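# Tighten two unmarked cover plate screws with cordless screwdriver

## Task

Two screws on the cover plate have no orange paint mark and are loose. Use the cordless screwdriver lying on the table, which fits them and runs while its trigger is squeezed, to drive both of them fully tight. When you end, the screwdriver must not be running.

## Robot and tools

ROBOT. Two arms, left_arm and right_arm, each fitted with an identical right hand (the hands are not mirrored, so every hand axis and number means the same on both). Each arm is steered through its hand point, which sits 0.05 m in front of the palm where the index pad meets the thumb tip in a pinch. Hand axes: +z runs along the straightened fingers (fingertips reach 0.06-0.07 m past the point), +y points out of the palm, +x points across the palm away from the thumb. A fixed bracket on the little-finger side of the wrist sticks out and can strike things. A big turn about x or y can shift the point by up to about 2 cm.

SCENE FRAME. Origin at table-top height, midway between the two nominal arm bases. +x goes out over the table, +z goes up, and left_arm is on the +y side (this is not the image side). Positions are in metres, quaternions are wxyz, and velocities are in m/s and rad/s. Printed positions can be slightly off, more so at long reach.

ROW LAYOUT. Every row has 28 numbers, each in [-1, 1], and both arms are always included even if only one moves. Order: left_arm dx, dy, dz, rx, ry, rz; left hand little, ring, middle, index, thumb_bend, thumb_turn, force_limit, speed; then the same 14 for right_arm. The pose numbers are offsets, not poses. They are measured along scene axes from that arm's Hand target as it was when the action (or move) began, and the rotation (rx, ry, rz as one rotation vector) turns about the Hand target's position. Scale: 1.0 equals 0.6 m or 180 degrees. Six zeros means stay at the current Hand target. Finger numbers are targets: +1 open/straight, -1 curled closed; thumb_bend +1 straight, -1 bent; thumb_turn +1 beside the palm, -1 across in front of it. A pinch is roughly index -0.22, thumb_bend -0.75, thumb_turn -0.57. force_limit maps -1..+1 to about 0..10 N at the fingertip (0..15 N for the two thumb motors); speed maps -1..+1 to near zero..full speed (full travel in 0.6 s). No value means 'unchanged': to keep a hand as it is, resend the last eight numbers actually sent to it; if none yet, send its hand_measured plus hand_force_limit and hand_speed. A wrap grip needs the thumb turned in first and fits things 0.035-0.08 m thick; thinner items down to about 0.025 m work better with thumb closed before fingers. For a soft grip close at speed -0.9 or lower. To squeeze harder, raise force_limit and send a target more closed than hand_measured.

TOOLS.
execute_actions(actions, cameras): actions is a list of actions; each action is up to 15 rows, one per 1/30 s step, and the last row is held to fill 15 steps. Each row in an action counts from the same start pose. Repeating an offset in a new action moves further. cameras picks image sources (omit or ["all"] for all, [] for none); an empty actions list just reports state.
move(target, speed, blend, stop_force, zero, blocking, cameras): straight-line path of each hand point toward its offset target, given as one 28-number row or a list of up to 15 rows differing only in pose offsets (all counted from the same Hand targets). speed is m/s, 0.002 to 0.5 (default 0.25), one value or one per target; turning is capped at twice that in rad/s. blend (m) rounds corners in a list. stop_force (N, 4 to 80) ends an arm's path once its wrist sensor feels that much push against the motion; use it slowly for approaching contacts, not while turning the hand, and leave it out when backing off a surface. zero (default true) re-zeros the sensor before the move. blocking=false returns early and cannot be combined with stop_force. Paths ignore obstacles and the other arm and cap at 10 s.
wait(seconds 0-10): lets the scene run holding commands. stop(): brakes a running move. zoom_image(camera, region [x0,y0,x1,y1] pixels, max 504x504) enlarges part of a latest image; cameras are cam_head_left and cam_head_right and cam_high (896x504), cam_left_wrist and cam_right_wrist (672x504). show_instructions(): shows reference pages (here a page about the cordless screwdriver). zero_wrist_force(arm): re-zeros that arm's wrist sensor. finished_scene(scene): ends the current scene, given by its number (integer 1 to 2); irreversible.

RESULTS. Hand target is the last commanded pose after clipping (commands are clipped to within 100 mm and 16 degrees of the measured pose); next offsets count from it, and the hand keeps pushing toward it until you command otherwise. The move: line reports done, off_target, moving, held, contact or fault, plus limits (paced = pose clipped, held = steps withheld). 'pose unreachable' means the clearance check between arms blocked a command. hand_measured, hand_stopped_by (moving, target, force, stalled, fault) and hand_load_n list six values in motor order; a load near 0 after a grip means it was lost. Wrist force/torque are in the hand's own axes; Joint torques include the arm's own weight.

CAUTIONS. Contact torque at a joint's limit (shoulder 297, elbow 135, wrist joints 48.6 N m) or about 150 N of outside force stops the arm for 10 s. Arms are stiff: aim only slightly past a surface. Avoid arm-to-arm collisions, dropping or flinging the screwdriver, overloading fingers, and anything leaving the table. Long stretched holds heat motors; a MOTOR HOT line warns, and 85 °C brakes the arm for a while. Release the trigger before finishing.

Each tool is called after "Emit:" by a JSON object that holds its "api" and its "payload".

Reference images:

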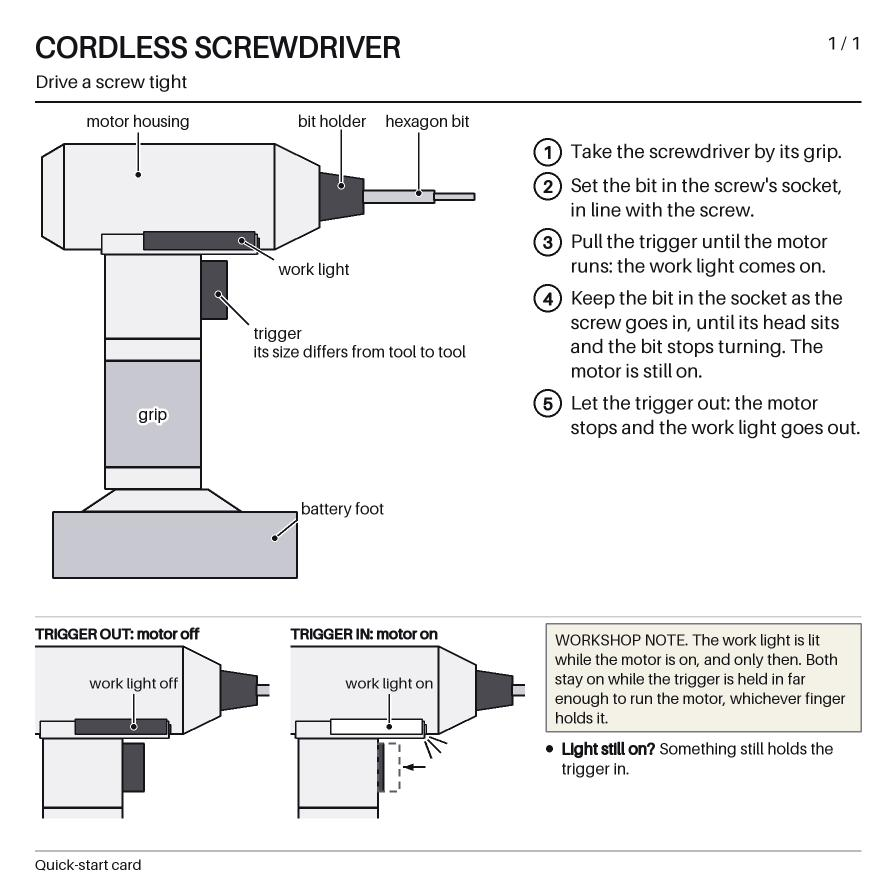

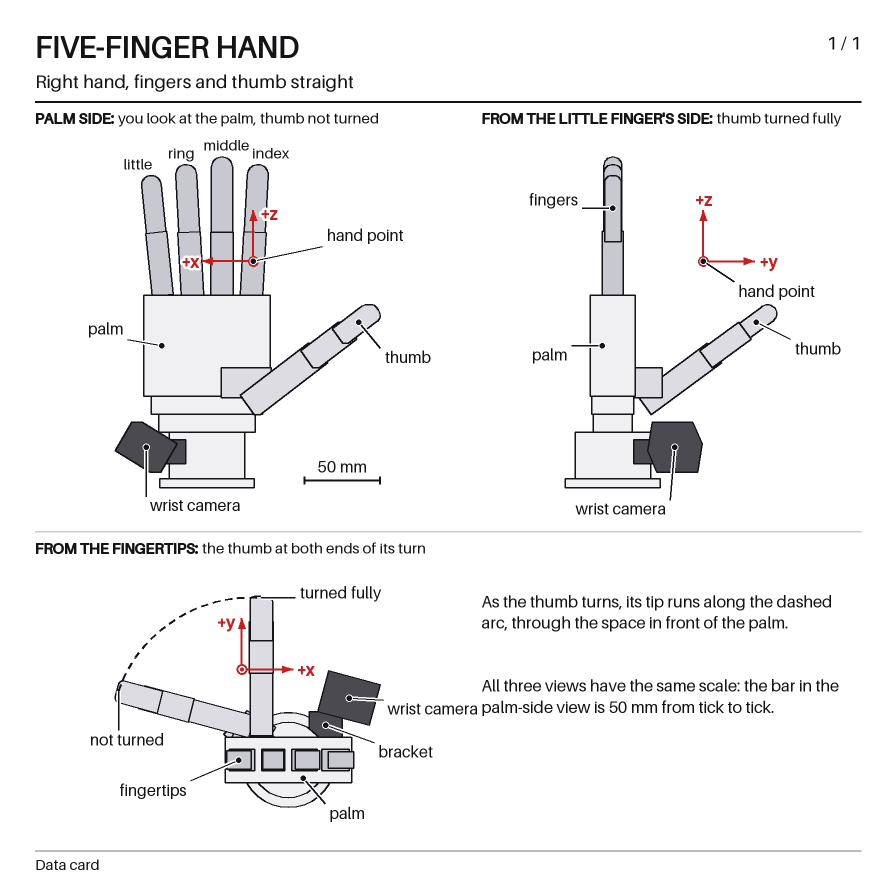

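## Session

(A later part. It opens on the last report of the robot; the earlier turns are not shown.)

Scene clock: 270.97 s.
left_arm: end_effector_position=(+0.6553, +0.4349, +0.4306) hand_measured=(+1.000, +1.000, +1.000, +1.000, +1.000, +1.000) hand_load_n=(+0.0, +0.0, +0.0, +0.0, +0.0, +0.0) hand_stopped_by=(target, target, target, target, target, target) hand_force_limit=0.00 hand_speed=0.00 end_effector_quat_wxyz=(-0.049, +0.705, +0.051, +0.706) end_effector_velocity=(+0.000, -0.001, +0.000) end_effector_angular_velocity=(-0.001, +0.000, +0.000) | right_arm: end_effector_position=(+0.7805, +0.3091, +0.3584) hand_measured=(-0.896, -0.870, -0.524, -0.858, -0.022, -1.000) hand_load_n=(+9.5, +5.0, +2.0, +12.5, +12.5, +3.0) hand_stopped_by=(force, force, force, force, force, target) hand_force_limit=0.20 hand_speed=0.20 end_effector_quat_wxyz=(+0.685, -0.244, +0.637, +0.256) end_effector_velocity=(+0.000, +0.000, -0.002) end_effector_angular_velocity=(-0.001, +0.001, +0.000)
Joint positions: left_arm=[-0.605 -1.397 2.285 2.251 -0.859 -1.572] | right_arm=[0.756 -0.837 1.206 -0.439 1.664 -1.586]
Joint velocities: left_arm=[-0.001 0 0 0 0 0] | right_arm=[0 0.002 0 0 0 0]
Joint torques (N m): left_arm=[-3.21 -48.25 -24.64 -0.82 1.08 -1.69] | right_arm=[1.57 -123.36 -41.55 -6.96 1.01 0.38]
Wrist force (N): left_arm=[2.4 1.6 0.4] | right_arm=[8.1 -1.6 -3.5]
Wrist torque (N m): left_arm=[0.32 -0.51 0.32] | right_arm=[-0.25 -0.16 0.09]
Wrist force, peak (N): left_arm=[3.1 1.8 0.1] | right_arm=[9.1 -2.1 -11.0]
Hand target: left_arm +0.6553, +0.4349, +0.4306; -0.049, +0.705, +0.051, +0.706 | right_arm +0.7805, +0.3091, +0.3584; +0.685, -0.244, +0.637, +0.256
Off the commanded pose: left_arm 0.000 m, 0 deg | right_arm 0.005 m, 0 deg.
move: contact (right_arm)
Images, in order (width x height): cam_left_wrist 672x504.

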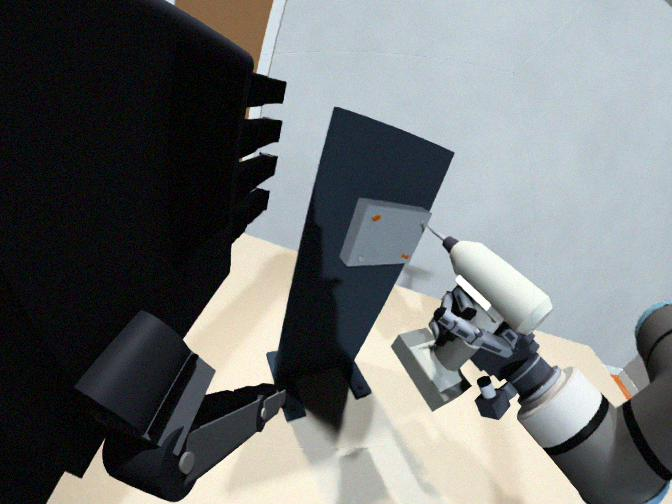

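Emit:
{"api": "zoom_image", "payload": {"camera": "cam_left_wrist", "region": [400, 200, 560, 340]}}

Emit:
{"api": "wait", "payload": {"seconds": 0.1}}

Scaled by 3.150 from the camera's 672x504 image, which has a finer 960x720 frame.

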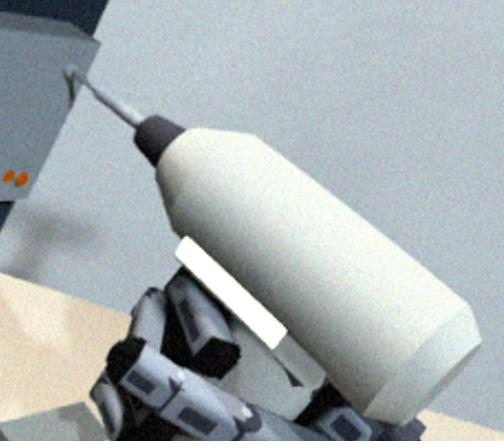

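Scene clock: 271.40 s.
left_arm: end_effector_position=(+0.6553, +0.4349, +0.4306) hand_measured=(+1.000, +1.000, +1.000, +1.000, +1.000, +1.000) hand_load_n=(+0.0, +0.0, +0.0, +0.5, +0.0, +0.0) hand_stopped_by=(target, target, target, target, target, target) hand_force_limit=0.00 hand_speed=0.00 end_effector_quat_wxyz=(-0.049, +0.705, +0.051, +0.706) end_effector_velocity=(+0.000, -0.001, +0.000) end_effector_angular_velocity=(+0.001, +0.000, -0.001) | right_arm: end_effector_position=(+0.7805, +0.3091, +0.3584) hand_measured=(-0.896, -0.870, -0.524, -0.858, -0.022, -1.000) hand_load_n=(+9.5, +5.0, +1.5, +12.5, +13.0, +3.0) hand_stopped_by=(force, force, force, force, force, target) hand_force_limit=0.20 hand_speed=0.20 end_effector_quat_wxyz=(+0.685, -0.244, +0.637, +0.256) end_effector_velocity=(+0.000, +0.000, +0.001) end_effector_angular_velocity=(+0.001, -0.001, +0.000)
Joint positions: left_arm=[-0.605 -1.397 2.285 2.251 -0.859 -1.572] | right_arm=[0.756 -0.837 1.206 -0.439 1.664 -1.586]
Joint velocities: left_arm=[0 0 0 0 -0.001 0.001] | right_arm=[0 -0.001 0 -0.001 0 0]
Joint torques (N m): left_arm=[-5 -49.6 -26.42 -0.51 0.72 -1.7] | right_arm=[1.47 -123.04 -42.31 -6.53 1.34 0.52]
Wrist force (N): left_arm=[2.8 1.8 0.8] | right_arm=[8.5 -2.1 -3.3]
Wrist torque (N m): left_arm=[0.34 -0.59 0.36] | right_arm=[-0.33 -0.24 0.10]
Wrist force, peak (N): left_arm=[3.2 1.5 0.5] | right_arm=[8.5 -2.1 -3.3]
Hand target: left_arm +0.6553, +0.4349, +0.4306; -0.049, +0.705, +0.051, +0.706 | right_arm +0.7805, +0.3091, +0.3584; +0.685, -0.244, +0.637, +0.256
Off the commanded pose: left_arm 0.000 m, 0 deg | right_arm 0.005 m, 0 deg.
wait: 0.10 s; at rest from the start

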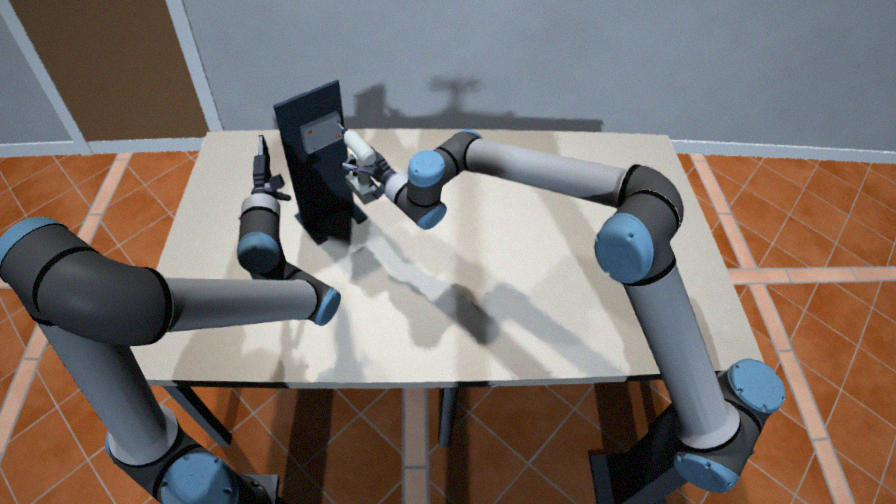

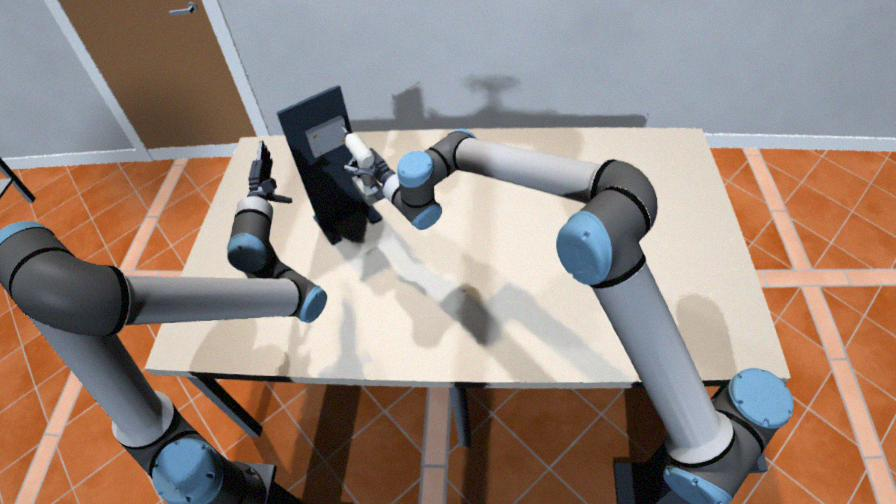

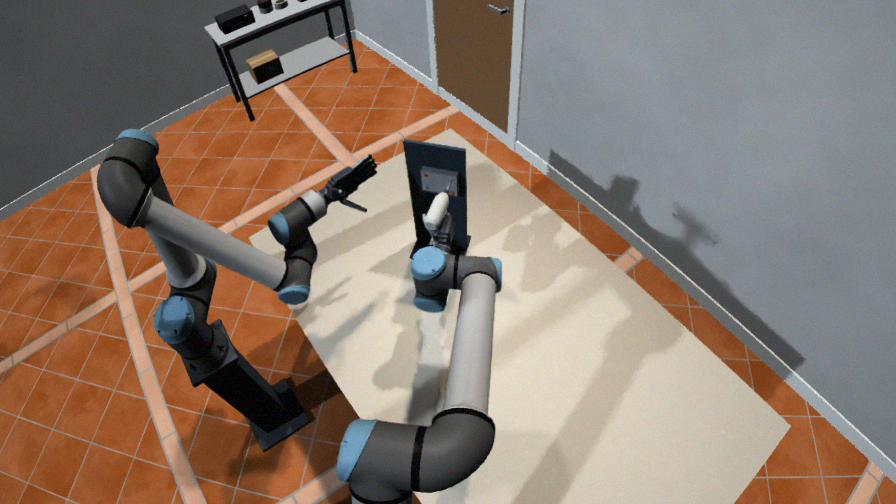

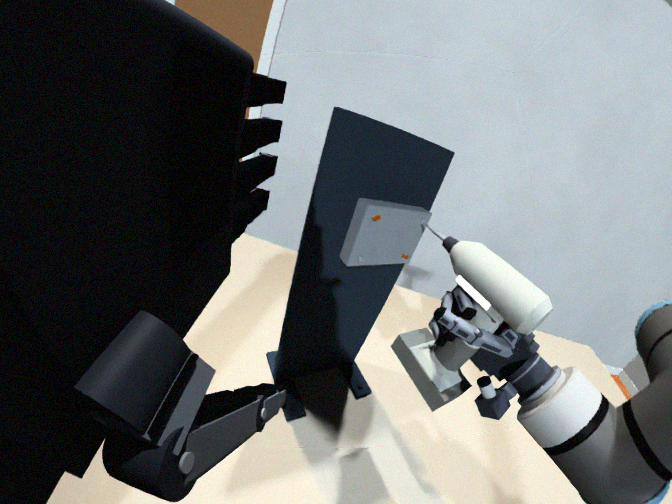

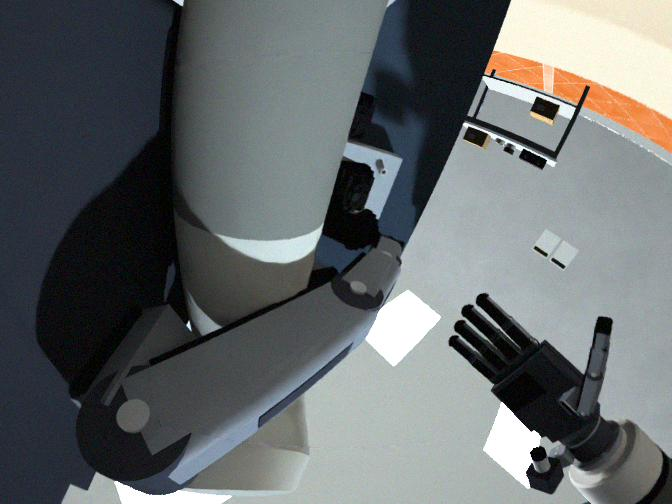

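Emit:
{"api": "zoom_image", "payload": {"camera": "cam_head_left", "region": [290, 90, 400, 190]}}

Emit:
{"api": "zoom_image", "payload": {"camera": "cam_head_right", "region": [290, 90, 400, 190]}}

Emit:
{"api": "zoom_image", "payload": {"camera": "cam_high", "region": [400, 150, 490, 240]}}

Scaled by 4.582.

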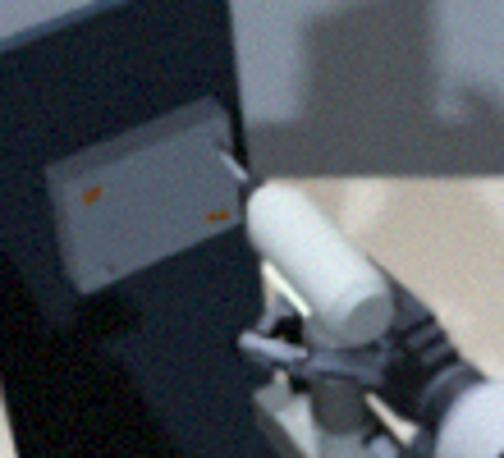

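Scaled by 4.582.

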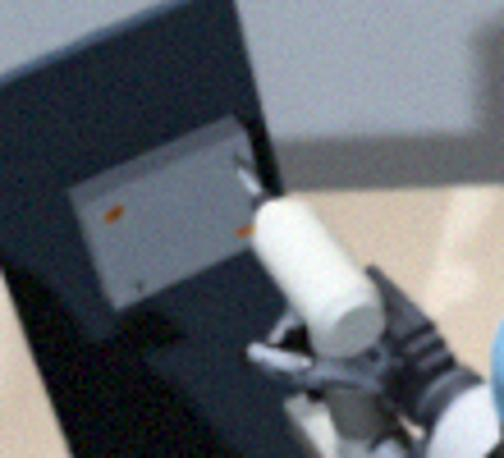

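Scaled by 5.600.

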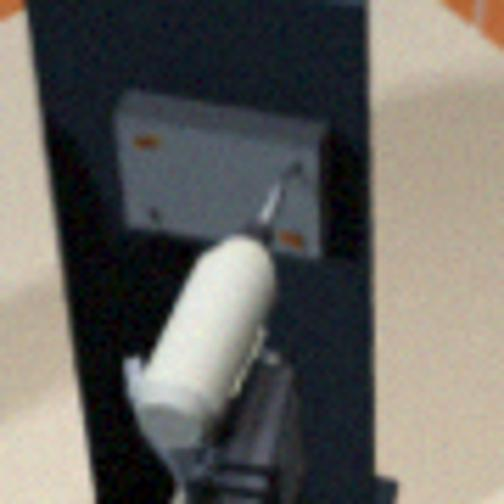

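Emit:
{"api": "zoom_image", "payload": {"camera": "cam_head_left", "region": [296, 104, 346, 158]}}

Emit:
{"api": "zoom_image", "payload": {"camera": "cam_high", "region": [415, 160, 465, 200]}}

Emit:
{"api": "zoom_image", "payload": {"camera": "cam_left_wrist", "region": [335, 185, 445, 275]}}

Scaled by 9.333.

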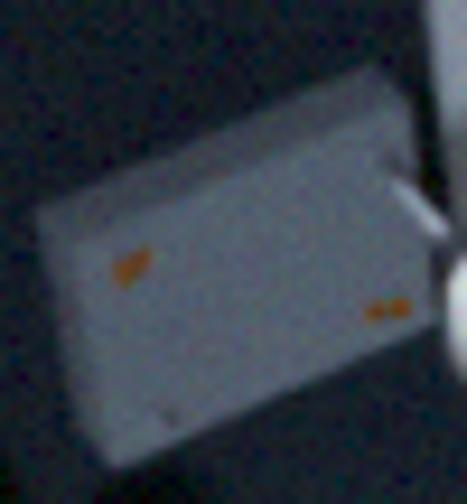

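Scaled by 10.080.

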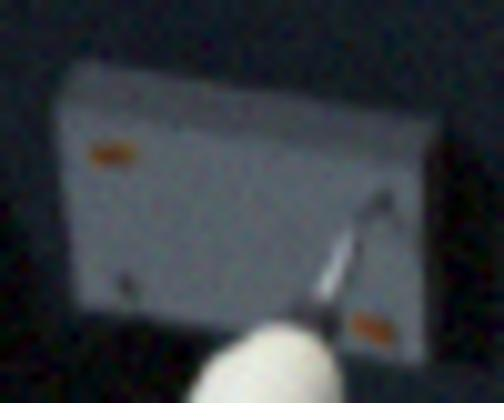

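Scaled by 4.582 from the camera's 672x504 image, which has a finer 960x720 frame.

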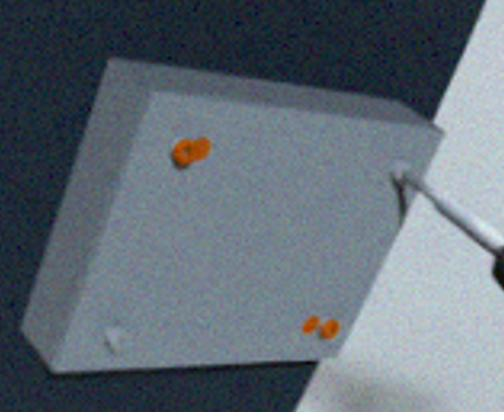

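Emit:
{"api": "move", "payload": {"target": [[0,0,0,0,0,0,1,1,1,1,1,1,0,0,-0.0021,-0.0015,0.0001,0,0,0,-1,-1,-0.95,0.3,-0.85,-1,0.2,0.5],[0,0,0,0,0,0,1,1,1,1,1,1,0,0,-0.0021,-0.0014,-0.0009,0,0,0,-1,-1,-0.95,0.3,-0.85,-1,0.2,0.5]], "speed": 0.01, "cameras": []}}

Emit:
{"api": "move", "payload": {"target": [0,0,0,0,0,0,1,1,1,1,1,1,0,0,0.00686,0.00472,-0.00031,0,0,0,-1,-1,-0.95,0.3,-0.85,-1,0.2,0.5], "speed": 0.004, "stop_force": 8, "cameras": []}}

Scene clock: 276.60 s.
left_arm: end_effector_position=(+0.6553, +0.4349, +0.4306) hand_measured=(+1.000, +1.000, +1.000, +1.000, +1.000, +1.000) hand_load_n=(+0.0, +0.0, +0.0, +0.0, +0.0, +0.0) hand_stopped_by=(target, target, target, target, target, target) hand_force_limit=0.00 hand_speed=0.00 end_effector_quat_wxyz=(-0.049, +0.705, +0.051, +0.706) end_effector_velocity=(+0.000, +0.000, -0.001) end_effector_angular_velocity=(-0.001, +0.001, +0.001) | right_arm: end_effector_position=(+0.7792, +0.3082, +0.3580) hand_measured=(-0.896, -0.870, -0.524, +0.300, -0.022, -1.000) hand_load_n=(+9.0, +5.5, +2.5, +0.0, +11.5, +4.0) hand_stopped_by=(force, force, force, target, force, target) hand_force_limit=0.20 hand_speed=0.50 end_effector_quat_wxyz=(+0.685, -0.244, +0.637, +0.256) end_effector_velocity=(+0.000, +0.000, -0.001) end_effector_angular_velocity=(+0.000, +0.000, +0.000)
Joint positions: left_arm=[-0.605 -1.397 2.285 2.251 -0.859 -1.572] | right_arm=[0.757 -0.839 1.21 -0.441 1.664 -1.586]
Joint velocities: left_arm=[0 0.001 0 0 0 -0.002] | right_arm=[0 0.001 0 -0.001 0 0]
Joint torques (N m): left_arm=[-4.9 -48.72 -25.23 -0.68 0.02 -1.04] | right_arm=[15.6 -104.32 -42.57 -5.91 2.22 -0.72]
Wrist force (N): left_arm=[2.4 1.8 0.2] | right_arm=[8.0 -2.1 -2.4]
Wrist torque (N m): left_arm=[0.37 -0.51 0.33] | right_arm=[-0.37 -0.15 0.07]
Wrist force, peak (N): left_arm=[3.4 1.7 0.2] | right_arm=[8.2 -2.0 -4.3]
Hand target: left_arm +0.6553, +0.4349, +0.4306; -0.049, +0.705, +0.051, +0.706 | right_arm +0.7792, +0.3082, +0.3579; +0.685, -0.244, +0.637, +0.256
Off the commanded pose: left_arm 0.000 m, 0 deg | right_arm 0.000 m, 0 deg.
move: done
No camera images: "cameras" was empty.

Scene clock: 277.97 s.
left_arm: end_effector_position=(+0.6553, +0.4349, +0.4306) hand_measured=(+1.000, +1.000, +1.000, +1.000, +1.000, +1.000) hand_load_n=(+0.0, +0.0, +0.0, +0.0, +0.0, +0.0) hand_stopped_by=(target, target, target, target, target, target) hand_force_limit=0.00 hand_speed=0.00 end_effector_quat_wxyz=(-0.049, +0.705, +0.051, +0.706) end_effector_velocity=(+0.000, +0.001, +0.000) end_effector_angular_velocity=(-0.001, +0.000, +0.001) | right_arm: end_effector_position=(+0.7801, +0.3090, +0.3578) hand_measured=(-0.896, -0.870, -0.524, +0.300, -0.022, -1.000) hand_load_n=(+9.5, +6.0, +2.0, +0.0, +12.0, +4.0) hand_stopped_by=(force, force, force, target, force, target) hand_force_limit=0.20 hand_speed=0.50 end_effector_quat_wxyz=(+0.685, -0.244, +0.637, +0.256) end_effector_velocity=(+0.000, +0.000, +0.001) end_effector_angular_velocity=(+0.000, +0.000, +0.000)
Joint positions: left_arm=[-0.605 -1.397 2.285 2.251 -0.859 -1.572] | right_arm=[0.757 -0.837 1.207 -0.44 1.664 -1.586]
Joint velocities: left_arm=[0.001 0 0 0.001 0 -0.001] | right_arm=[0 -0.001 0 0.001 0 0]
Joint torques (N m): left_arm=[-1.17 -46.95 -26.58 -0.77 0.43 -1.41] | right_arm=[12.35 -124.04 -44.08 -7.33 1.38 -0.67]
Wrist force (N): left_arm=[2.7 1.7 0.3] | right_arm=[8.3 -1.3 -6.8]
Wrist torque (N m): left_arm=[0.36 -0.56 0.35] | right_arm=[-0.18 -0.16 0.07]
Wrist force, peak (N): left_arm=[3.0 1.8 0.2] | right_arm=[9.3 -1.3 -13.2]
Hand target: left_arm +0.6553, +0.4349, +0.4306; -0.049, +0.705, +0.051, +0.706 | right_arm +0.7801, +0.3090, +0.3578; +0.685, -0.244, +0.637, +0.256
Off the commanded pose: left_arm 0.000 m, 0 deg | right_arm 0.004 m, 0 deg.
move: contact (right_arm)
No camera images: "cameras" was empty.

Emit:
{"api": "execute_actions", "payload": {"actions": [[[0,0,0,0,0,0,1,1,1,1,1,1,0,0,0.0003,0.0002,0,0,0,0,-1,-1,-0.95,-0.9,-0.85,-1,0.2,0.2]]], "cameras": []}}

Emit:
{"api": "move", "payload": {"target": [0,0,0,0,0,0,1,1,1,1,1,1,0,0,0.00686,0.00472,-0.00031,0,0,0,-1,-1,-0.95,-0.9,-0.85,-1,0.2,0.2], "speed": 0.003, "stop_force": 6, "cameras": ["cam_left_wrist"]}}

Emit:
{"api": "zoom_image", "payload": {"camera": "cam_left_wrist", "region": [414, 214, 438, 234]}}

Scene clock: 279.03 s.
left_arm: end_effector_position=(+0.6553, +0.4349, +0.4306) hand_measured=(+1.000, +1.000, +1.000, +1.000, +1.000, +1.000) hand_load_n=(+0.0, +0.0, +0.0, +0.0, +0.0, +0.0) hand_stopped_by=(target, target, target, target, target, target) hand_force_limit=0.00 hand_speed=0.00 end_effector_quat_wxyz=(-0.049, +0.705, +0.051, +0.706) end_effector_velocity=(+0.000, +0.000, +0.000) end_effector_angular_velocity=(-0.001, +0.001, +0.001) | right_arm: end_effector_position=(+0.7802, +0.3092, +0.3579) hand_measured=(-0.896, -0.870, -0.524, -0.858, -0.022, -1.000) hand_load_n=(+10.0, +5.0, +2.0, +14.0, +12.5, +3.5) hand_stopped_by=(force, force, force, force, force, target) hand_force_limit=0.20 hand_speed=0.20 end_effector_quat_wxyz=(+0.685, -0.244, +0.637, +0.256) end_effector_velocity=(+0.000, +0.000, +0.002) end_effector_angular_velocity=(+0.002, -0.001, +0.000)
Joint positions: left_arm=[-0.605 -1.397 2.285 2.251 -0.859 -1.572] | right_arm=[0.757 -0.836 1.206 -0.44 1.664 -1.586]
Joint velocities: left_arm=[0.001 0.001 0 0.001 0 -0.002] | right_arm=[0 -0.001 0 -0.001 0 0]
Joint torques (N m): left_arm=[-3.69 -46.83 -25.31 -0.56 0.77 -1.38] | right_arm=[-4.35 -105.27 -50.24 -3.37 -0.41 -0.19]
Wrist force (N): left_arm=[2.8 1.5 0.2] | right_arm=[8.4 -1.8 -4.2]
Wrist torque (N m): left_arm=[0.33 -0.57 0.35] | right_arm=[-0.25 -0.20 0.09]
Wrist force, peak (N): left_arm=[3.1 1.7 0.4] | right_arm=[9.4 -1.1 -14.4]
Hand target: left_arm +0.6553, +0.4349, +0.4306; -0.049, +0.705, +0.051, +0.706 | right_arm +0.7803, +0.3091, +0.3578; +0.685, -0.244, +0.637, +0.256
Off the commanded pose: left_arm 0.000 m, 0 deg | right_arm 0.000 m, 0 deg.
No camera images: "cameras" was empty.

Scene clock: 280.20 s.
left_arm: end_effector_position=(+0.6553, +0.4349, +0.4306) hand_measured=(+1.000, +1.000, +1.000, +1.000, +1.000, +1.000) hand_load_n=(+0.0, +0.0, +0.0, +0.0, +0.0, +0.0) hand_stopped_by=(target, target, target, target, target, target) hand_force_limit=0.00 hand_speed=0.00 end_effector_quat_wxyz=(-0.049, +0.705, +0.051, +0.706) end_effector_velocity=(+0.000, +0.001, +0.000) end_effector_angular_velocity=(+0.001, +0.000, +0.001) | right_arm: end_effector_position=(+0.7804, +0.3094, +0.3578) hand_measured=(-0.896, -0.870, -0.524, -0.858, -0.022, -1.000) hand_load_n=(+10.0, +5.0, +1.5, +13.0, +13.0, +3.0) hand_stopped_by=(force, force, force, force, force, target) hand_force_limit=0.20 hand_speed=0.20 end_effector_quat_wxyz=(+0.685, -0.244, +0.637, +0.256) end_effector_velocity=(+0.000, +0.000, +0.001) end_effector_angular_velocity=(+0.001, -0.001, +0.000)
Joint positions: left_arm=[-0.605 -1.397 2.285 2.251 -0.859 -1.572] | right_arm=[0.757 -0.836 1.206 -0.439 1.664 -1.586]
Joint velocities: left_arm=[0.001 0 0 0 0 0] | right_arm=[0 -0.001 0 0 0 0]
Joint torques (N m): left_arm=[-2.83 -46.68 -26.32 -0.3 0.61 -1.38] | right_arm=[-3.23 -123.17 -43.1 -7.02 1.28 0]
Wrist force (N): left_arm=[2.7 1.5 0.4] | right_arm=[8.4 -1.9 -5.3]
Wrist torque (N m): left_arm=[0.32 -0.56 0.34] | right_arm=[-0.22 -0.23 0.09]
Wrist force, peak (N): left_arm=[3.0 1.9 0.4] | right_arm=[9.0 -1.3 -12.0]
Hand target: left_arm +0.6553, +0.4349, +0.4306; -0.049, +0.705, +0.051, +0.706 | right_arm +0.7804, +0.3094, +0.3578; +0.685, -0.244, +0.637, +0.256
Off the commanded pose: left_arm 0.000 m, 0 deg | right_arm 0.005 m, 0 deg.
move: contact (right_arm)
Images, in order (width x height): cam_left_wrist 672x504.

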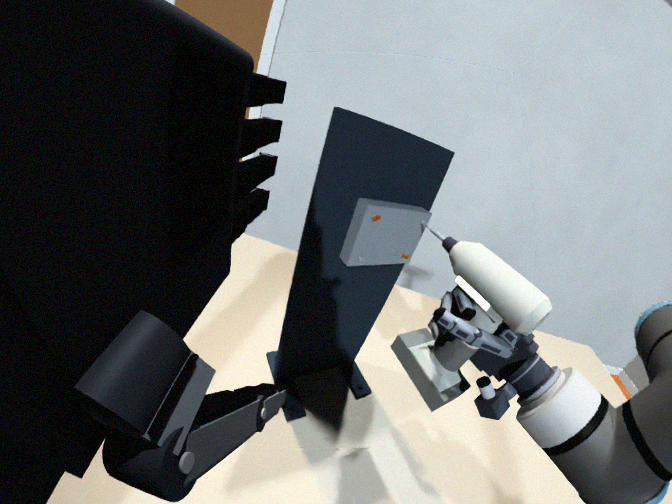

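Scaled by 21.000 from the camera's 672x504 image, which has a finer 960x720 frame.

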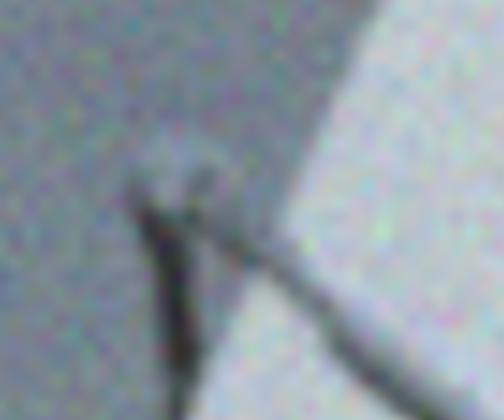

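Emit:
{"api": "execute_actions", "payload": {"actions": [[[0,0,0,0,0,0,1,1,1,1,1,1,0,0,0.000514,-0.000453,0.000054,0,0,0,-1,-1,-0.95,-0.9,-0.85,-1,0.2,0.2],[0,0,0,0,0,0,1,1,1,1,1,1,0,0,0.000986,-0.001136,0.000129,0,0,0,-1,-1,-0.95,-0.9,-0.85,-1,0.2,0.2],[0,0,0,0,0,0,1,1,1,1,1,1,0,0,0.00092,-0.001003,0.000617,0,0,0,-1,-1,-0.95,-0.9,-0.85,-1,0.2,0.2],[0,0,0,0,0,0,1,1,1,1,1,1,0,0,0.00075,-0.000738,0.000839,0,0,0,-1,-1,-0.95,-0.9,-0.85,-1,0.2,0.2],[0,0,0,0,0,0,1,1,1,1,1,1,0,0,0.000514,-0.000384,0.000967,0,0,0,-1,-1,-0.95,-0.9,-0.85,-1,0.2,0.2],[0,0,0,0,0,0,1,1,1,1,1,1,0,0,0.000231,0.000014,0.000756,0,0,0,-1,-1,-0.95,-0.9,-0.85,-1,0.2,0.2],[0,0,0,0,0,0,1,1,1,1,1,1,0,0,0.000043,0.000262,0.000394,0,0,0,-1,-1,-0.95,-0.9,-0.85,-1,0.2,0.2],[0,0,0,0,0,0,1,1,1,1,1,1,0,0,-0.000004,0.000299,-0.000028,0,0,0,-1,-1,-0.95,-0.9,-0.85,-1,0.2,0.2],[0,0,0,0,0,0,1,1,1,1,1,1,0,0,0.000043,0.000199,-0.000436,0,0,0,-1,-1,-0.95,-0.9,-0.85,-1,0.2,0.2],[0,0,0,0,0,0,1,1,1,1,1,1,0,0,0.000231,-0.000099,-0.000738,0,0,0,-1,-1,-0.95,-0.9,-0.85,-1,0.2,0.2],[0,0,0,0,0,0,1,1,1,1,1,1,0,0,0.000514,-0.000522,-0.000859,0,0,0,-1,-1,-0.95,-0.9,-0.85,-1,0.2,0.2],[0,0,0,0,0,0,1,1,1,1,1,1,0,0,0.000797,-0.000919,-0.000648,0,0,0,-1,-1,-0.95,-0.9,-0.85,-1,0.2,0.2],[0,0,0,0,0,0,1,1,1,1,1,1,0,0,0.000939,-0.001099,-0.000294,0,0,0,-1,-1,-0.95,-0.9,-0.85,-1,0.2,0.2],[0,0,0,0,0,0,1,1,1,1,1,1,0,0,0.000703,-0.000726,0.000084,0,0,0,-1,-1,-0.95,-0.9,-0.85,-1,0.2,0.2],[0,0,0,0,0,0,1,1,1,1,1,1,0,0,0.000514,-0.000453,0.000054,0,0,0,-1,-1,-0.95,-0.9,-0.85,-1,0.2,0.2]]], "cameras": []}}

Emit:
{"api": "wait", "payload": {"seconds": 0.1, "cameras": ["cam_left_wrist"]}}

Emit:
{"api": "zoom_image", "payload": {"camera": "cam_left_wrist", "region": [414, 214, 438, 234]}}

Scene clock: 282.53 s.
left_arm: end_effector_position=(+0.6553, +0.4349, +0.4306) hand_measured=(+1.000, +1.000, +1.000, +1.000, +1.000, +1.000) hand_load_n=(+0.0, +0.0, +0.0, +0.0, +0.0, +0.0) hand_stopped_by=(target, target, target, target, target, target) hand_force_limit=0.00 hand_speed=0.00 end_effector_quat_wxyz=(-0.049, +0.705, +0.051, +0.706) end_effector_velocity=(+0.000, +0.000, +0.001) end_effector_angular_velocity=(-0.002, -0.001, +0.000) | right_arm: end_effector_position=(+0.7808, +0.3091, +0.3579) hand_measured=(-0.896, -0.870, -0.524, -0.858, -0.022, -1.000) hand_load_n=(+9.0, +4.5, +1.5, +12.5, +13.5, +3.5) hand_stopped_by=(force, force, force, force, force, target) hand_force_limit=0.20 hand_speed=0.20 end_effector_quat_wxyz=(+0.685, -0.244, +0.637, +0.256) end_effector_velocity=(+0.000, +0.000, -0.001) end_effector_angular_velocity=(-0.001, +0.001, -0.001)
Joint positions: left_arm=[-0.605 -1.397 2.285 2.251 -0.859 -1.572] | right_arm=[0.756 -0.836 1.206 -0.439 1.664 -1.586]
Joint velocities: left_arm=[0 -0.001 0 0 0 -0.001] | right_arm=[0 0.001 0 0.001 0.001 0]
Joint torques (N m): left_arm=[-5.6 -48.57 -25.47 -0.82 0.61 -1.51] | right_arm=[12.82 -108.07 -51.88 -2.14 2.32 1.61]
Wrist force (N): left_arm=[2.8 2.0 0.0] | right_arm=[8.4 -1.8 -2.5]
Wrist torque (N m): left_arm=[0.41 -0.56 0.36] | right_arm=[-0.33 -0.22 0.10]
Wrist force, peak (N): left_arm=[3.1 1.8 0.2] | right_arm=[9.4 -2.5 -8.4]
Hand target: left_arm +0.6553, +0.4349, +0.4306; -0.049, +0.705, +0.051, +0.706 | right_arm +0.7807, +0.3091, +0.3578; +0.685, -0.244, +0.637, +0.256
Off the commanded pose: left_arm 0.000 m, 0 deg | right_arm 0.000 m, 0 deg.
No camera images: "cameras" was empty.

Scene clock: 282.63 s.
left_arm: end_effector_position=(+0.6553, +0.4349, +0.4306) hand_measured=(+1.000, +1.000, +1.000, +1.000, +1.000, +1.000) hand_load_n=(+0.0, +0.0, +0.0, -0.5, +0.0, +0.0) hand_stopped_by=(target, target, target, target, target, target) hand_force_limit=0.00 hand_speed=0.00 end_effector_quat_wxyz=(-0.049, +0.705, +0.051, +0.706) end_effector_velocity=(+0.000, -0.001, +0.000) end_effector_angular_velocity=(+0.000, +0.000, -0.001) | right_arm: end_effector_position=(+0.7808, +0.3091, +0.3579) hand_measured=(-0.896, -0.870, -0.524, -0.858, -0.022, -1.000) hand_load_n=(+9.0, +4.5, +1.5, +12.5, +13.0, +3.5) hand_stopped_by=(force, force, force, force, force, target) hand_force_limit=0.20 hand_speed=0.20 end_effector_quat_wxyz=(+0.685, -0.244, +0.637, +0.256) end_effector_velocity=(+0.000, +0.000, +0.001) end_effector_angular_velocity=(+0.000, +0.000, +0.000)
Joint positions: left_arm=[-0.605 -1.397 2.285 2.251 -0.859 -1.572] | right_arm=[0.756 -0.836 1.206 -0.439 1.664 -1.586]
Joint velocities: left_arm=[-0.002 0 0 0.001 0.001 0] | right_arm=[0 -0.001 0 0.001 0 0]
Joint torques (N m): left_arm=[-0.81 -48.27 -25.41 -0.53 0.83 -1.61] | right_arm=[14.13 -108.79 -50.73 -2.05 2.35 1.59]
Wrist force (N): left_arm=[2.9 1.5 0.2] | right_arm=[8.0 -1.9 -2.5]
Wrist torque (N m): left_arm=[0.33 -0.59 0.36] | right_arm=[-0.34 -0.15 0.07]
Wrist force, peak (N): left_arm=[3.0 1.8 0.1] | right_arm=[8.1 -1.9 -2.7]
Hand target: left_arm +0.6553, +0.4349, +0.4306; -0.049, +0.705, +0.051, +0.706 | right_arm +0.7807, +0.3091, +0.3578; +0.685, -0.244, +0.637, +0.256
Off the commanded pose: left_arm 0.000 m, 0 deg | right_arm 0.000 m, 0 deg.
wait: 0.10 s; no rest
Images, in order (width x height): cam_left_wrist 672x504.

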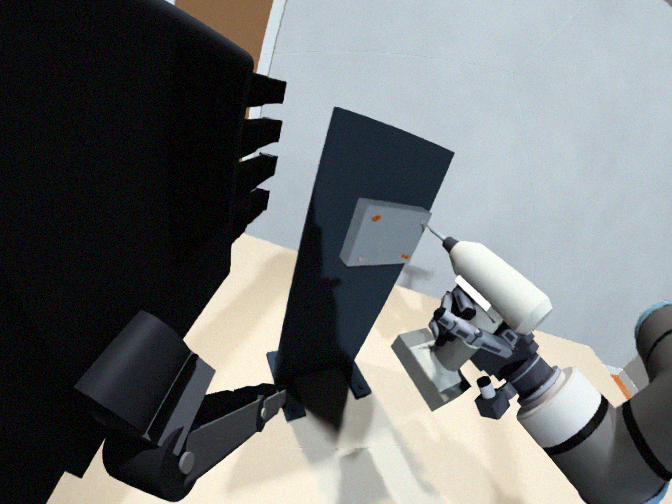

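Scaled by 21.000 from the camera's 672x504 image, which has a finer 960x720 frame.

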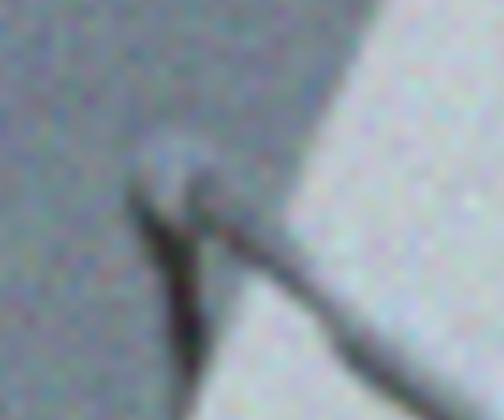

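Emit:
{"api": "move", "payload": {"target": [0,0,0,0,0,0,1,1,1,1,1,1,0,0,0.00686,0.00472,-0.00031,0,0,0,-1,-1,-0.95,-0.9,-0.85,-1,0.2,0.2], "speed": 0.005, "stop_force": 7, "cameras": ["cam_left_wrist"]}}

Emit:
{"api": "zoom_image", "payload": {"camera": "cam_left_wrist", "region": [414, 214, 438, 234]}}

Scene clock: 283.87 s.
left_arm: end_effector_position=(+0.6553, +0.4349, +0.4306) hand_measured=(+1.000, +1.000, +1.000, +1.000, +1.000, +1.000) hand_load_n=(+0.0, +0.0, +0.0, +0.0, +0.0, +0.0) hand_stopped_by=(target, target, target, target, target, target) hand_force_limit=0.00 hand_speed=0.00 end_effector_quat_wxyz=(-0.049, +0.705, +0.051, +0.706) end_effector_velocity=(+0.000, +0.001, +0.000) end_effector_angular_velocity=(+0.001, +0.000, +0.001) | right_arm: end_effector_position=(+0.7811, +0.3094, +0.3578) hand_measured=(-0.896, -0.870, -0.524, -0.858, -0.022, -1.000) hand_load_n=(+9.0, +4.5, +1.0, +11.5, +13.5, +3.5) hand_stopped_by=(force, force, force, force, force, target) hand_force_limit=0.20 hand_speed=0.20 end_effector_quat_wxyz=(+0.685, -0.244, +0.637, +0.256) end_effector_velocity=(+0.000, +0.000, +0.001) end_effector_angular_velocity=(+0.001, -0.001, +0.001)
Joint positions: left_arm=[-0.605 -1.397 2.285 2.251 -0.859 -1.572] | right_arm=[0.756 -0.835 1.205 -0.439 1.664 -1.586]
Joint velocities: left_arm=[0.001 0 0 0 0 0.001] | right_arm=[0 0 0 -0.002 0 0]
Joint torques (N m): left_arm=[-1.95 -45.68 -27.51 -0.43 0.56 -1.64] | right_arm=[6.5 -122.61 -42.05 -6.77 1.32 1.42]
Wrist force (N): left_arm=[2.6 1.6 0.1] | right_arm=[8.1 -2.3 -3.5]
Wrist torque (N m): left_arm=[0.35 -0.55 0.34] | right_arm=[-0.24 -0.26 0.10]
Wrist force, peak (N): left_arm=[3.1 1.9 -0.1] | right_arm=[8.4 -2.8 -12.9]
Hand target: left_arm +0.6553, +0.4349, +0.4306; -0.049, +0.705, +0.051, +0.706 | right_arm +0.7811, +0.3094, +0.3578; +0.685, -0.244, +0.637, +0.256
Off the commanded pose: left_arm 0.000 m, 0 deg | right_arm 0.005 m, 0 deg.
move: contact (right_arm)
Images, in order (width x height): cam_left_wrist 672x504.

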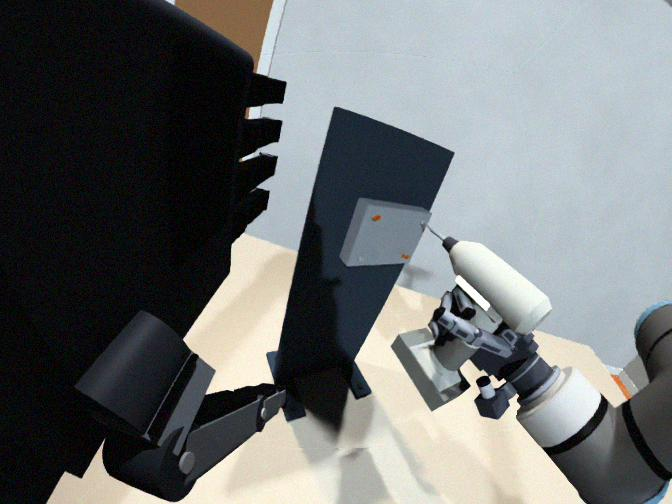

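Scaled by 21.000 from the camera's 672x504 image, which has a finer 960x720 frame.

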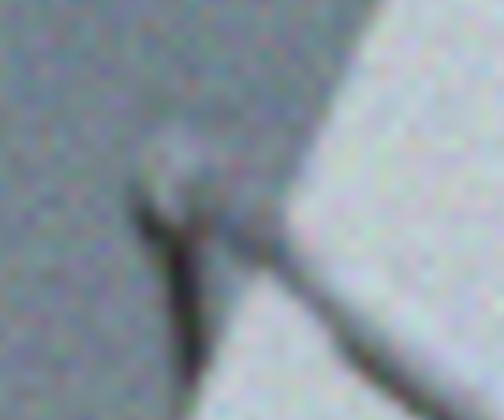

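Emit:
{"api": "execute_actions", "payload": {"actions": [[[0,0,0,0,0,0,1,1,1,1,1,1,0,0,0.000514,-0.000453,0.000054,0,0,0,-1,-1,-0.95,-0.9,-0.85,-1,0.2,0.2],[0,0,0,0,0,0,1,1,1,1,1,1,0,0,0.000986,-0.001136,0.000129,0,0,0,-1,-1,-0.95,-0.9,-0.85,-1,0.2,0.2],[0,0,0,0,0,0,1,1,1,1,1,1,0,0,0.00092,-0.001003,0.000617,0,0,0,-1,-1,-0.95,-0.9,-0.85,-1,0.2,0.2],[0,0,0,0,0,0,1,1,1,1,1,1,0,0,0.00075,-0.000738,0.000839,0,0,0,-1,-1,-0.95,-0.9,-0.85,-1,0.2,0.2],[0,0,0,0,0,0,1,1,1,1,1,1,0,0,0.000514,-0.000384,0.000967,0,0,0,-1,-1,-0.95,-0.9,-0.85,-1,0.2,0.2],[0,0,0,0,0,0,1,1,1,1,1,1,0,0,0.000231,0.000014,0.000756,0,0,0,-1,-1,-0.95,-0.9,-0.85,-1,0.2,0.2],[0,0,0,0,0,0,1,1,1,1,1,1,0,0,0.000043,0.000262,0.000394,0,0,0,-1,-1,-0.95,-0.9,-0.85,-1,0.2,0.2],[0,0,0,0,0,0,1,1,1,1,1,1,0,0,-0.000004,0.000299,-0.000028,0,0,0,-1,-1,-0.95,-0.9,-0.85,-1,0.2,0.2],[0,0,0,0,0,0,1,1,1,1,1,1,0,0,0.000043,0.000199,-0.000436,0,0,0,-1,-1,-0.95,-0.9,-0.85,-1,0.2,0.2],[0,0,0,0,0,0,1,1,1,1,1,1,0,0,0.000231,-0.000099,-0.000738,0,0,0,-1,-1,-0.95,-0.9,-0.85,-1,0.2,0.2],[0,0,0,0,0,0,1,1,1,1,1,1,0,0,0.000514,-0.000522,-0.000859,0,0,0,-1,-1,-0.95,-0.9,-0.85,-1,0.2,0.2],[0,0,0,0,0,0,1,1,1,1,1,1,0,0,0.000797,-0.000919,-0.000648,0,0,0,-1,-1,-0.95,-0.9,-0.85,-1,0.2,0.2],[0,0,0,0,0,0,1,1,1,1,1,1,0,0,0.000939,-0.001099,-0.000294,0,0,0,-1,-1,-0.95,-0.9,-0.85,-1,0.2,0.2],[0,0,0,0,0,0,1,1,1,1,1,1,0,0,0.000703,-0.000726,0.000084,0,0,0,-1,-1,-0.95,-0.9,-0.85,-1,0.2,0.2],[0,0,0,0,0,0,1,1,1,1,1,1,0,0,0.000514,-0.000453,0.000054,0,0,0,-1,-1,-0.95,-0.9,-0.85,-1,0.2,0.2]]], "cameras": []}}

Emit:
{"api": "move", "payload": {"target": [0,0,0,0,0,0,1,1,1,1,1,1,0,0,0.00686,0.00472,-0.00031,0,0,0,-1,-1,-0.95,-0.9,-0.85,-1,0.2,0.2], "speed": 0.005, "stop_force": 7, "cameras": ["cam_left_wrist"]}}

Emit:
{"api": "zoom_image", "payload": {"camera": "cam_left_wrist", "region": [414, 214, 438, 234]}}

Scene clock: 285.23 s.
left_arm: end_effector_position=(+0.6553, +0.4349, +0.4306) hand_measured=(+1.000, +1.000, +1.000, +1.000, +1.000, +1.000) hand_load_n=(+0.0, +0.0, +0.0, +0.0, +0.0, +0.0) hand_stopped_by=(target, target, target, target, target, target) hand_force_limit=0.00 hand_speed=0.00 end_effector_quat_wxyz=(-0.049, +0.705, +0.051, +0.706) end_effector_velocity=(+0.000, +0.000, +0.000) end_effector_angular_velocity=(+0.001, +0.000, +0.000) | right_arm: end_effector_position=(+0.7814, +0.3091, +0.3579) hand_measured=(-0.896, -0.870, -0.524, -0.858, -0.022, -1.000) hand_load_n=(+9.0, +4.0, +1.0, +11.5, +13.5, +3.5) hand_stopped_by=(force, force, force, force, force, target) hand_force_limit=0.20 hand_speed=0.20 end_effector_quat_wxyz=(+0.685, -0.244, +0.637, +0.256) end_effector_velocity=(+0.000, +0.000, -0.001) end_effector_angular_velocity=(-0.002, +0.001, -0.001)
Joint positions: left_arm=[-0.605 -1.397 2.285 2.251 -0.859 -1.572] | right_arm=[0.756 -0.835 1.205 -0.439 1.663 -1.586]
Joint velocities: left_arm=[0 0 0 0 0 0.001] | right_arm=[0 0.001 0 0.001 0.001 0]
Joint torques (N m): left_arm=[-1.87 -48.82 -25.83 -0.08 0.73 -1.42] | right_arm=[12.12 -105.08 -52.91 -2.93 2.64 1.82]
Wrist force (N): left_arm=[2.7 1.4 0.3] | right_arm=[8.2 -1.1 -7.1]
Wrist torque (N m): left_arm=[0.30 -0.57 0.34] | right_arm=[-0.28 -0.16 0.02]
Wrist force, peak (N): left_arm=[3.0 1.9 0.6] | right_arm=[11.4 -1.1 -14.7]
Hand target: left_arm +0.6553, +0.4349, +0.4306; -0.049, +0.705, +0.051, +0.706 | right_arm +0.7814, +0.3091, +0.3579; +0.685, -0.244, +0.637, +0.256
Off the commanded pose: left_arm 0.000 m, 0 deg | right_arm 0.000 m, 0 deg.
No camera images: "cameras" was empty.

Scene clock: 286.20 s.
left_arm: end_effector_position=(+0.6553, +0.4349, +0.4306) hand_measured=(+1.000, +1.000, +1.000, +1.000, +1.000, +1.000) hand_load_n=(+0.0, +0.0, +0.0, +0.0, +0.0, +0.0) hand_stopped_by=(target, target, target, target, target, target) hand_force_limit=0.00 hand_speed=0.00 end_effector_quat_wxyz=(-0.049, +0.705, +0.051, +0.706) end_effector_velocity=(+0.000, +0.000, +0.000) end_effector_angular_velocity=(+0.003, +0.000, -0.001) | right_arm: end_effector_position=(+0.7815, +0.3091, +0.3579) hand_measured=(-0.896, -0.870, -0.524, -0.858, -0.022, -1.000) hand_load_n=(+9.0, +4.5, +1.5, +11.5, +13.5, +3.0) hand_stopped_by=(force, force, force, force, force, target) hand_force_limit=0.20 hand_speed=0.20 end_effector_quat_wxyz=(+0.685, -0.244, +0.637, +0.256) end_effector_velocity=(+0.000, +0.000, +0.002) end_effector_angular_velocity=(+0.001, -0.001, +0.000)
Joint positions: left_arm=[-0.605 -1.397 2.285 2.251 -0.859 -1.572] | right_arm=[0.756 -0.835 1.205 -0.439 1.663 -1.586]
Joint velocities: left_arm=[0 0 0 0 -0.001 0.003] | right_arm=[0 -0.001 0 0 0 0]
Joint torques (N m): left_arm=[-2.71 -46.1 -26.29 -0.06 0.91 -1.81] | right_arm=[3.88 -121.19 -48.53 -6.74 2.24 1.96]
Wrist force (N): left_arm=[2.8 1.6 0.1] | right_arm=[9.3 -0.8 -13.9]
Wrist torque (N m): left_arm=[0.35 -0.57 0.36] | right_arm=[0.06 -0.31 0.07]
Wrist force, peak (N): left_arm=[3.0 1.9 0.4] | right_arm=[9.9 -0.1 -17.2]
Hand target: left_arm +0.6553, +0.4349, +0.4306; -0.049, +0.705, +0.051, +0.706 | right_arm +0.7815, +0.3091, +0.3579; +0.685, -0.244, +0.637, +0.256
Off the commanded pose: left_arm 0.000 m, 0 deg | right_arm 0.005 m, 0 deg.
move: contact (right_arm)
Images, in order (width x height): cam_left_wrist 672x504.

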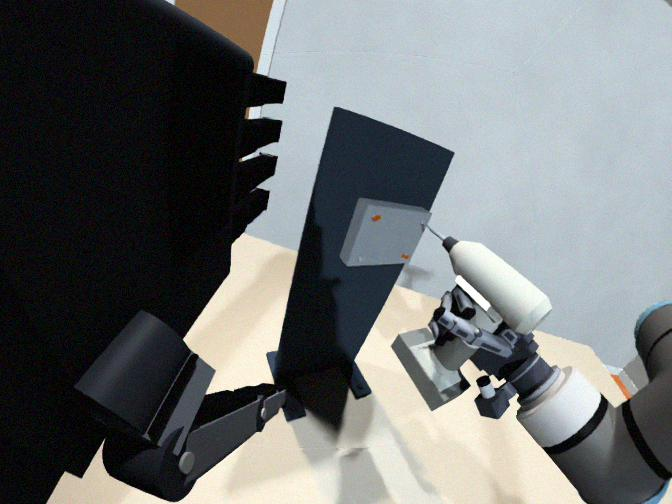

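Scaled by 21.000 from the camera's 672x504 image, which has a finer 960x720 frame.

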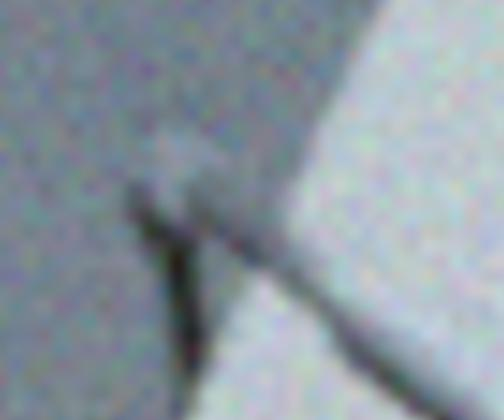

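Emit:
{"api": "execute_actions", "payload": {"actions": [[[0,0,0,0,0,0,1,1,1,1,1,1,0,0,0,0,0,0,0,0,-1,-1,-0.95,0.3,-0.85,-1,0.2,0.5]]], "cameras": []}}

Emit:
{"api": "wait", "payload": {"seconds": 0.5, "cameras": ["cam_left_wrist"]}}

Emit:
{"api": "zoom_image", "payload": {"camera": "cam_left_wrist", "region": [414, 214, 438, 234]}}

Scene clock: 287.27 s.
left_arm: end_effector_position=(+0.6553, +0.4349, +0.4306) hand_measured=(+1.000, +1.000, +1.000, +1.000, +1.000, +1.000) hand_load_n=(+0.0, +0.0, +0.0, +0.0, +0.0, +0.0) hand_stopped_by=(target, target, target, target, target, target) hand_force_limit=0.00 hand_speed=0.00 end_effector_quat_wxyz=(-0.049, +0.705, +0.051, +0.706) end_effector_velocity=(+0.000, +0.000, +0.000) end_effector_angular_velocity=(+0.001, +0.001, -0.001) | right_arm: end_effector_position=(+0.7815, +0.3091, +0.3579) hand_measured=(-0.896, -0.870, -0.524, +0.300, -0.022, -1.000) hand_load_n=(+9.5, +4.5, +1.0, +0.0, +13.5, +3.0) hand_stopped_by=(force, force, force, target, force, target) hand_force_limit=0.20 hand_speed=0.50 end_effector_quat_wxyz=(+0.685, -0.244, +0.637, +0.256) end_effector_velocity=(+0.000, +0.000, -0.002) end_effector_angular_velocity=(-0.001, +0.001, +0.000)
Joint positions: left_arm=[-0.605 -1.397 2.285 2.251 -0.859 -1.572] | right_arm=[0.756 -0.835 1.205 -0.439 1.663 -1.586]
Joint velocities: left_arm=[0 0.001 0 0 -0.001 0.001] | right_arm=[0 0.002 0 -0.001 0 0]
Joint torques (N m): left_arm=[-5.38 -48.76 -25.79 -0.05 0.14 -1.24] | right_arm=[2.93 -118.64 -53.51 -5.9 2.03 1.58]
Wrist force (N): left_arm=[2.7 1.7 0.4] | right_arm=[8.8 -1.4 -13.4]
Wrist torque (N m): left_arm=[0.34 -0.56 0.34] | right_arm=[0.22 -0.46 0.12]
Wrist force, peak (N): left_arm=[3.2 1.8 0.1] | right_arm=[9.0 -0.8 -15.1]
Hand target: left_arm +0.6553, +0.4349, +0.4306; -0.049, +0.705, +0.051, +0.706 | right_arm +0.7815, +0.3091, +0.3579; +0.685, -0.244, +0.637, +0.256
Off the commanded pose: left_arm 0.000 m, 0 deg | right_arm 0.000 m, 0 deg.
No camera images: "cameras" was empty.

Scene clock: 287.77 s.
left_arm: end_effector_position=(+0.6553, +0.4349, +0.4306) hand_measured=(+1.000, +1.000, +1.000, +1.000, +1.000, +1.000) hand_load_n=(+0.0, +0.5, +0.0, +0.0, +0.0, +0.0) hand_stopped_by=(target, target, target, target, target, target) hand_force_limit=0.00 hand_speed=0.00 end_effector_quat_wxyz=(-0.049, +0.705, +0.051, +0.706) end_effector_velocity=(+0.000, +0.000, +0.000) end_effector_angular_velocity=(+0.000, +0.000, +0.001) | right_arm: end_effector_position=(+0.7815, +0.3091, +0.3579) hand_measured=(-0.896, -0.870, -0.524, +0.300, -0.022, -1.000) hand_load_n=(+9.0, +4.5, +1.5, +0.0, +13.5, +3.5) hand_stopped_by=(force, force, force, target, force, target) hand_force_limit=0.20 hand_speed=0.50 end_effector_quat_wxyz=(+0.685, -0.244, +0.637, +0.256) end_effector_velocity=(+0.000, +0.000, +0.000) end_effector_angular_velocity=(+0.000, +0.000, +0.000)
Joint positions: left_arm=[-0.605 -1.397 2.285 2.251 -0.859 -1.572] | right_arm=[0.756 -0.835 1.205 -0.439 1.663 -1.586]
Joint velocities: left_arm=[0 0 0 0 0.001 0] | right_arm=[0 0 0 0 0 0]
Joint torques (N m): left_arm=[-5.45 -49.21 -27.27 -0.05 0.42 -0.9] | right_arm=[3.49 -117.78 -55.38 -5.43 2.01 1.52]
Wrist force (N): left_arm=[3.0 1.9 0.1] | right_arm=[8.4 -1.9 -13.4]
Wrist torque (N m): left_arm=[0.39 -0.60 0.38] | right_arm=[0.13 -0.39 0.07]
Wrist force, peak (N): left_arm=[3.0 1.9 0.1] | right_arm=[8.9 -1.7 -13.5]
Hand target: left_arm +0.6553, +0.4349, +0.4306; -0.049, +0.705, +0.051, +0.706 | right_arm +0.7815, +0.3091, +0.3579; +0.685, -0.244, +0.637, +0.256
Off the commanded pose: left_arm 0.000 m, 0 deg | right_arm 0.000 m, 0 deg.
wait: 0.50 s; at rest by 0.17 s
Images, in order (width x height): cam_left_wrist 672x504.

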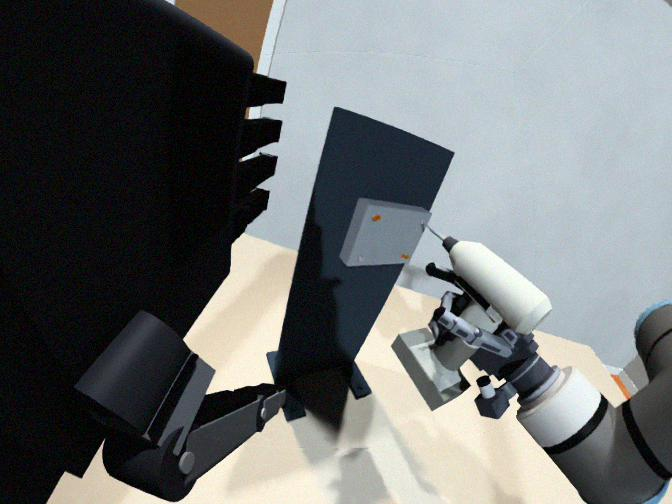

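Scaled by 21.000 from the camera's 672x504 image, which has a finer 960x720 frame.

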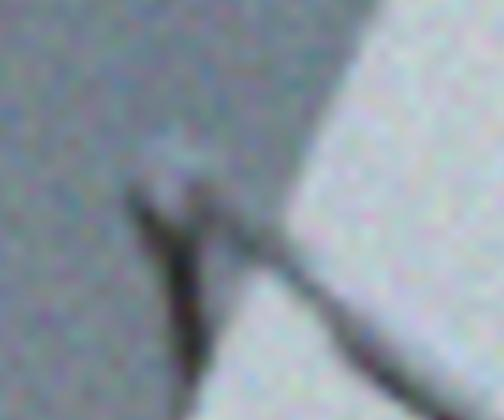

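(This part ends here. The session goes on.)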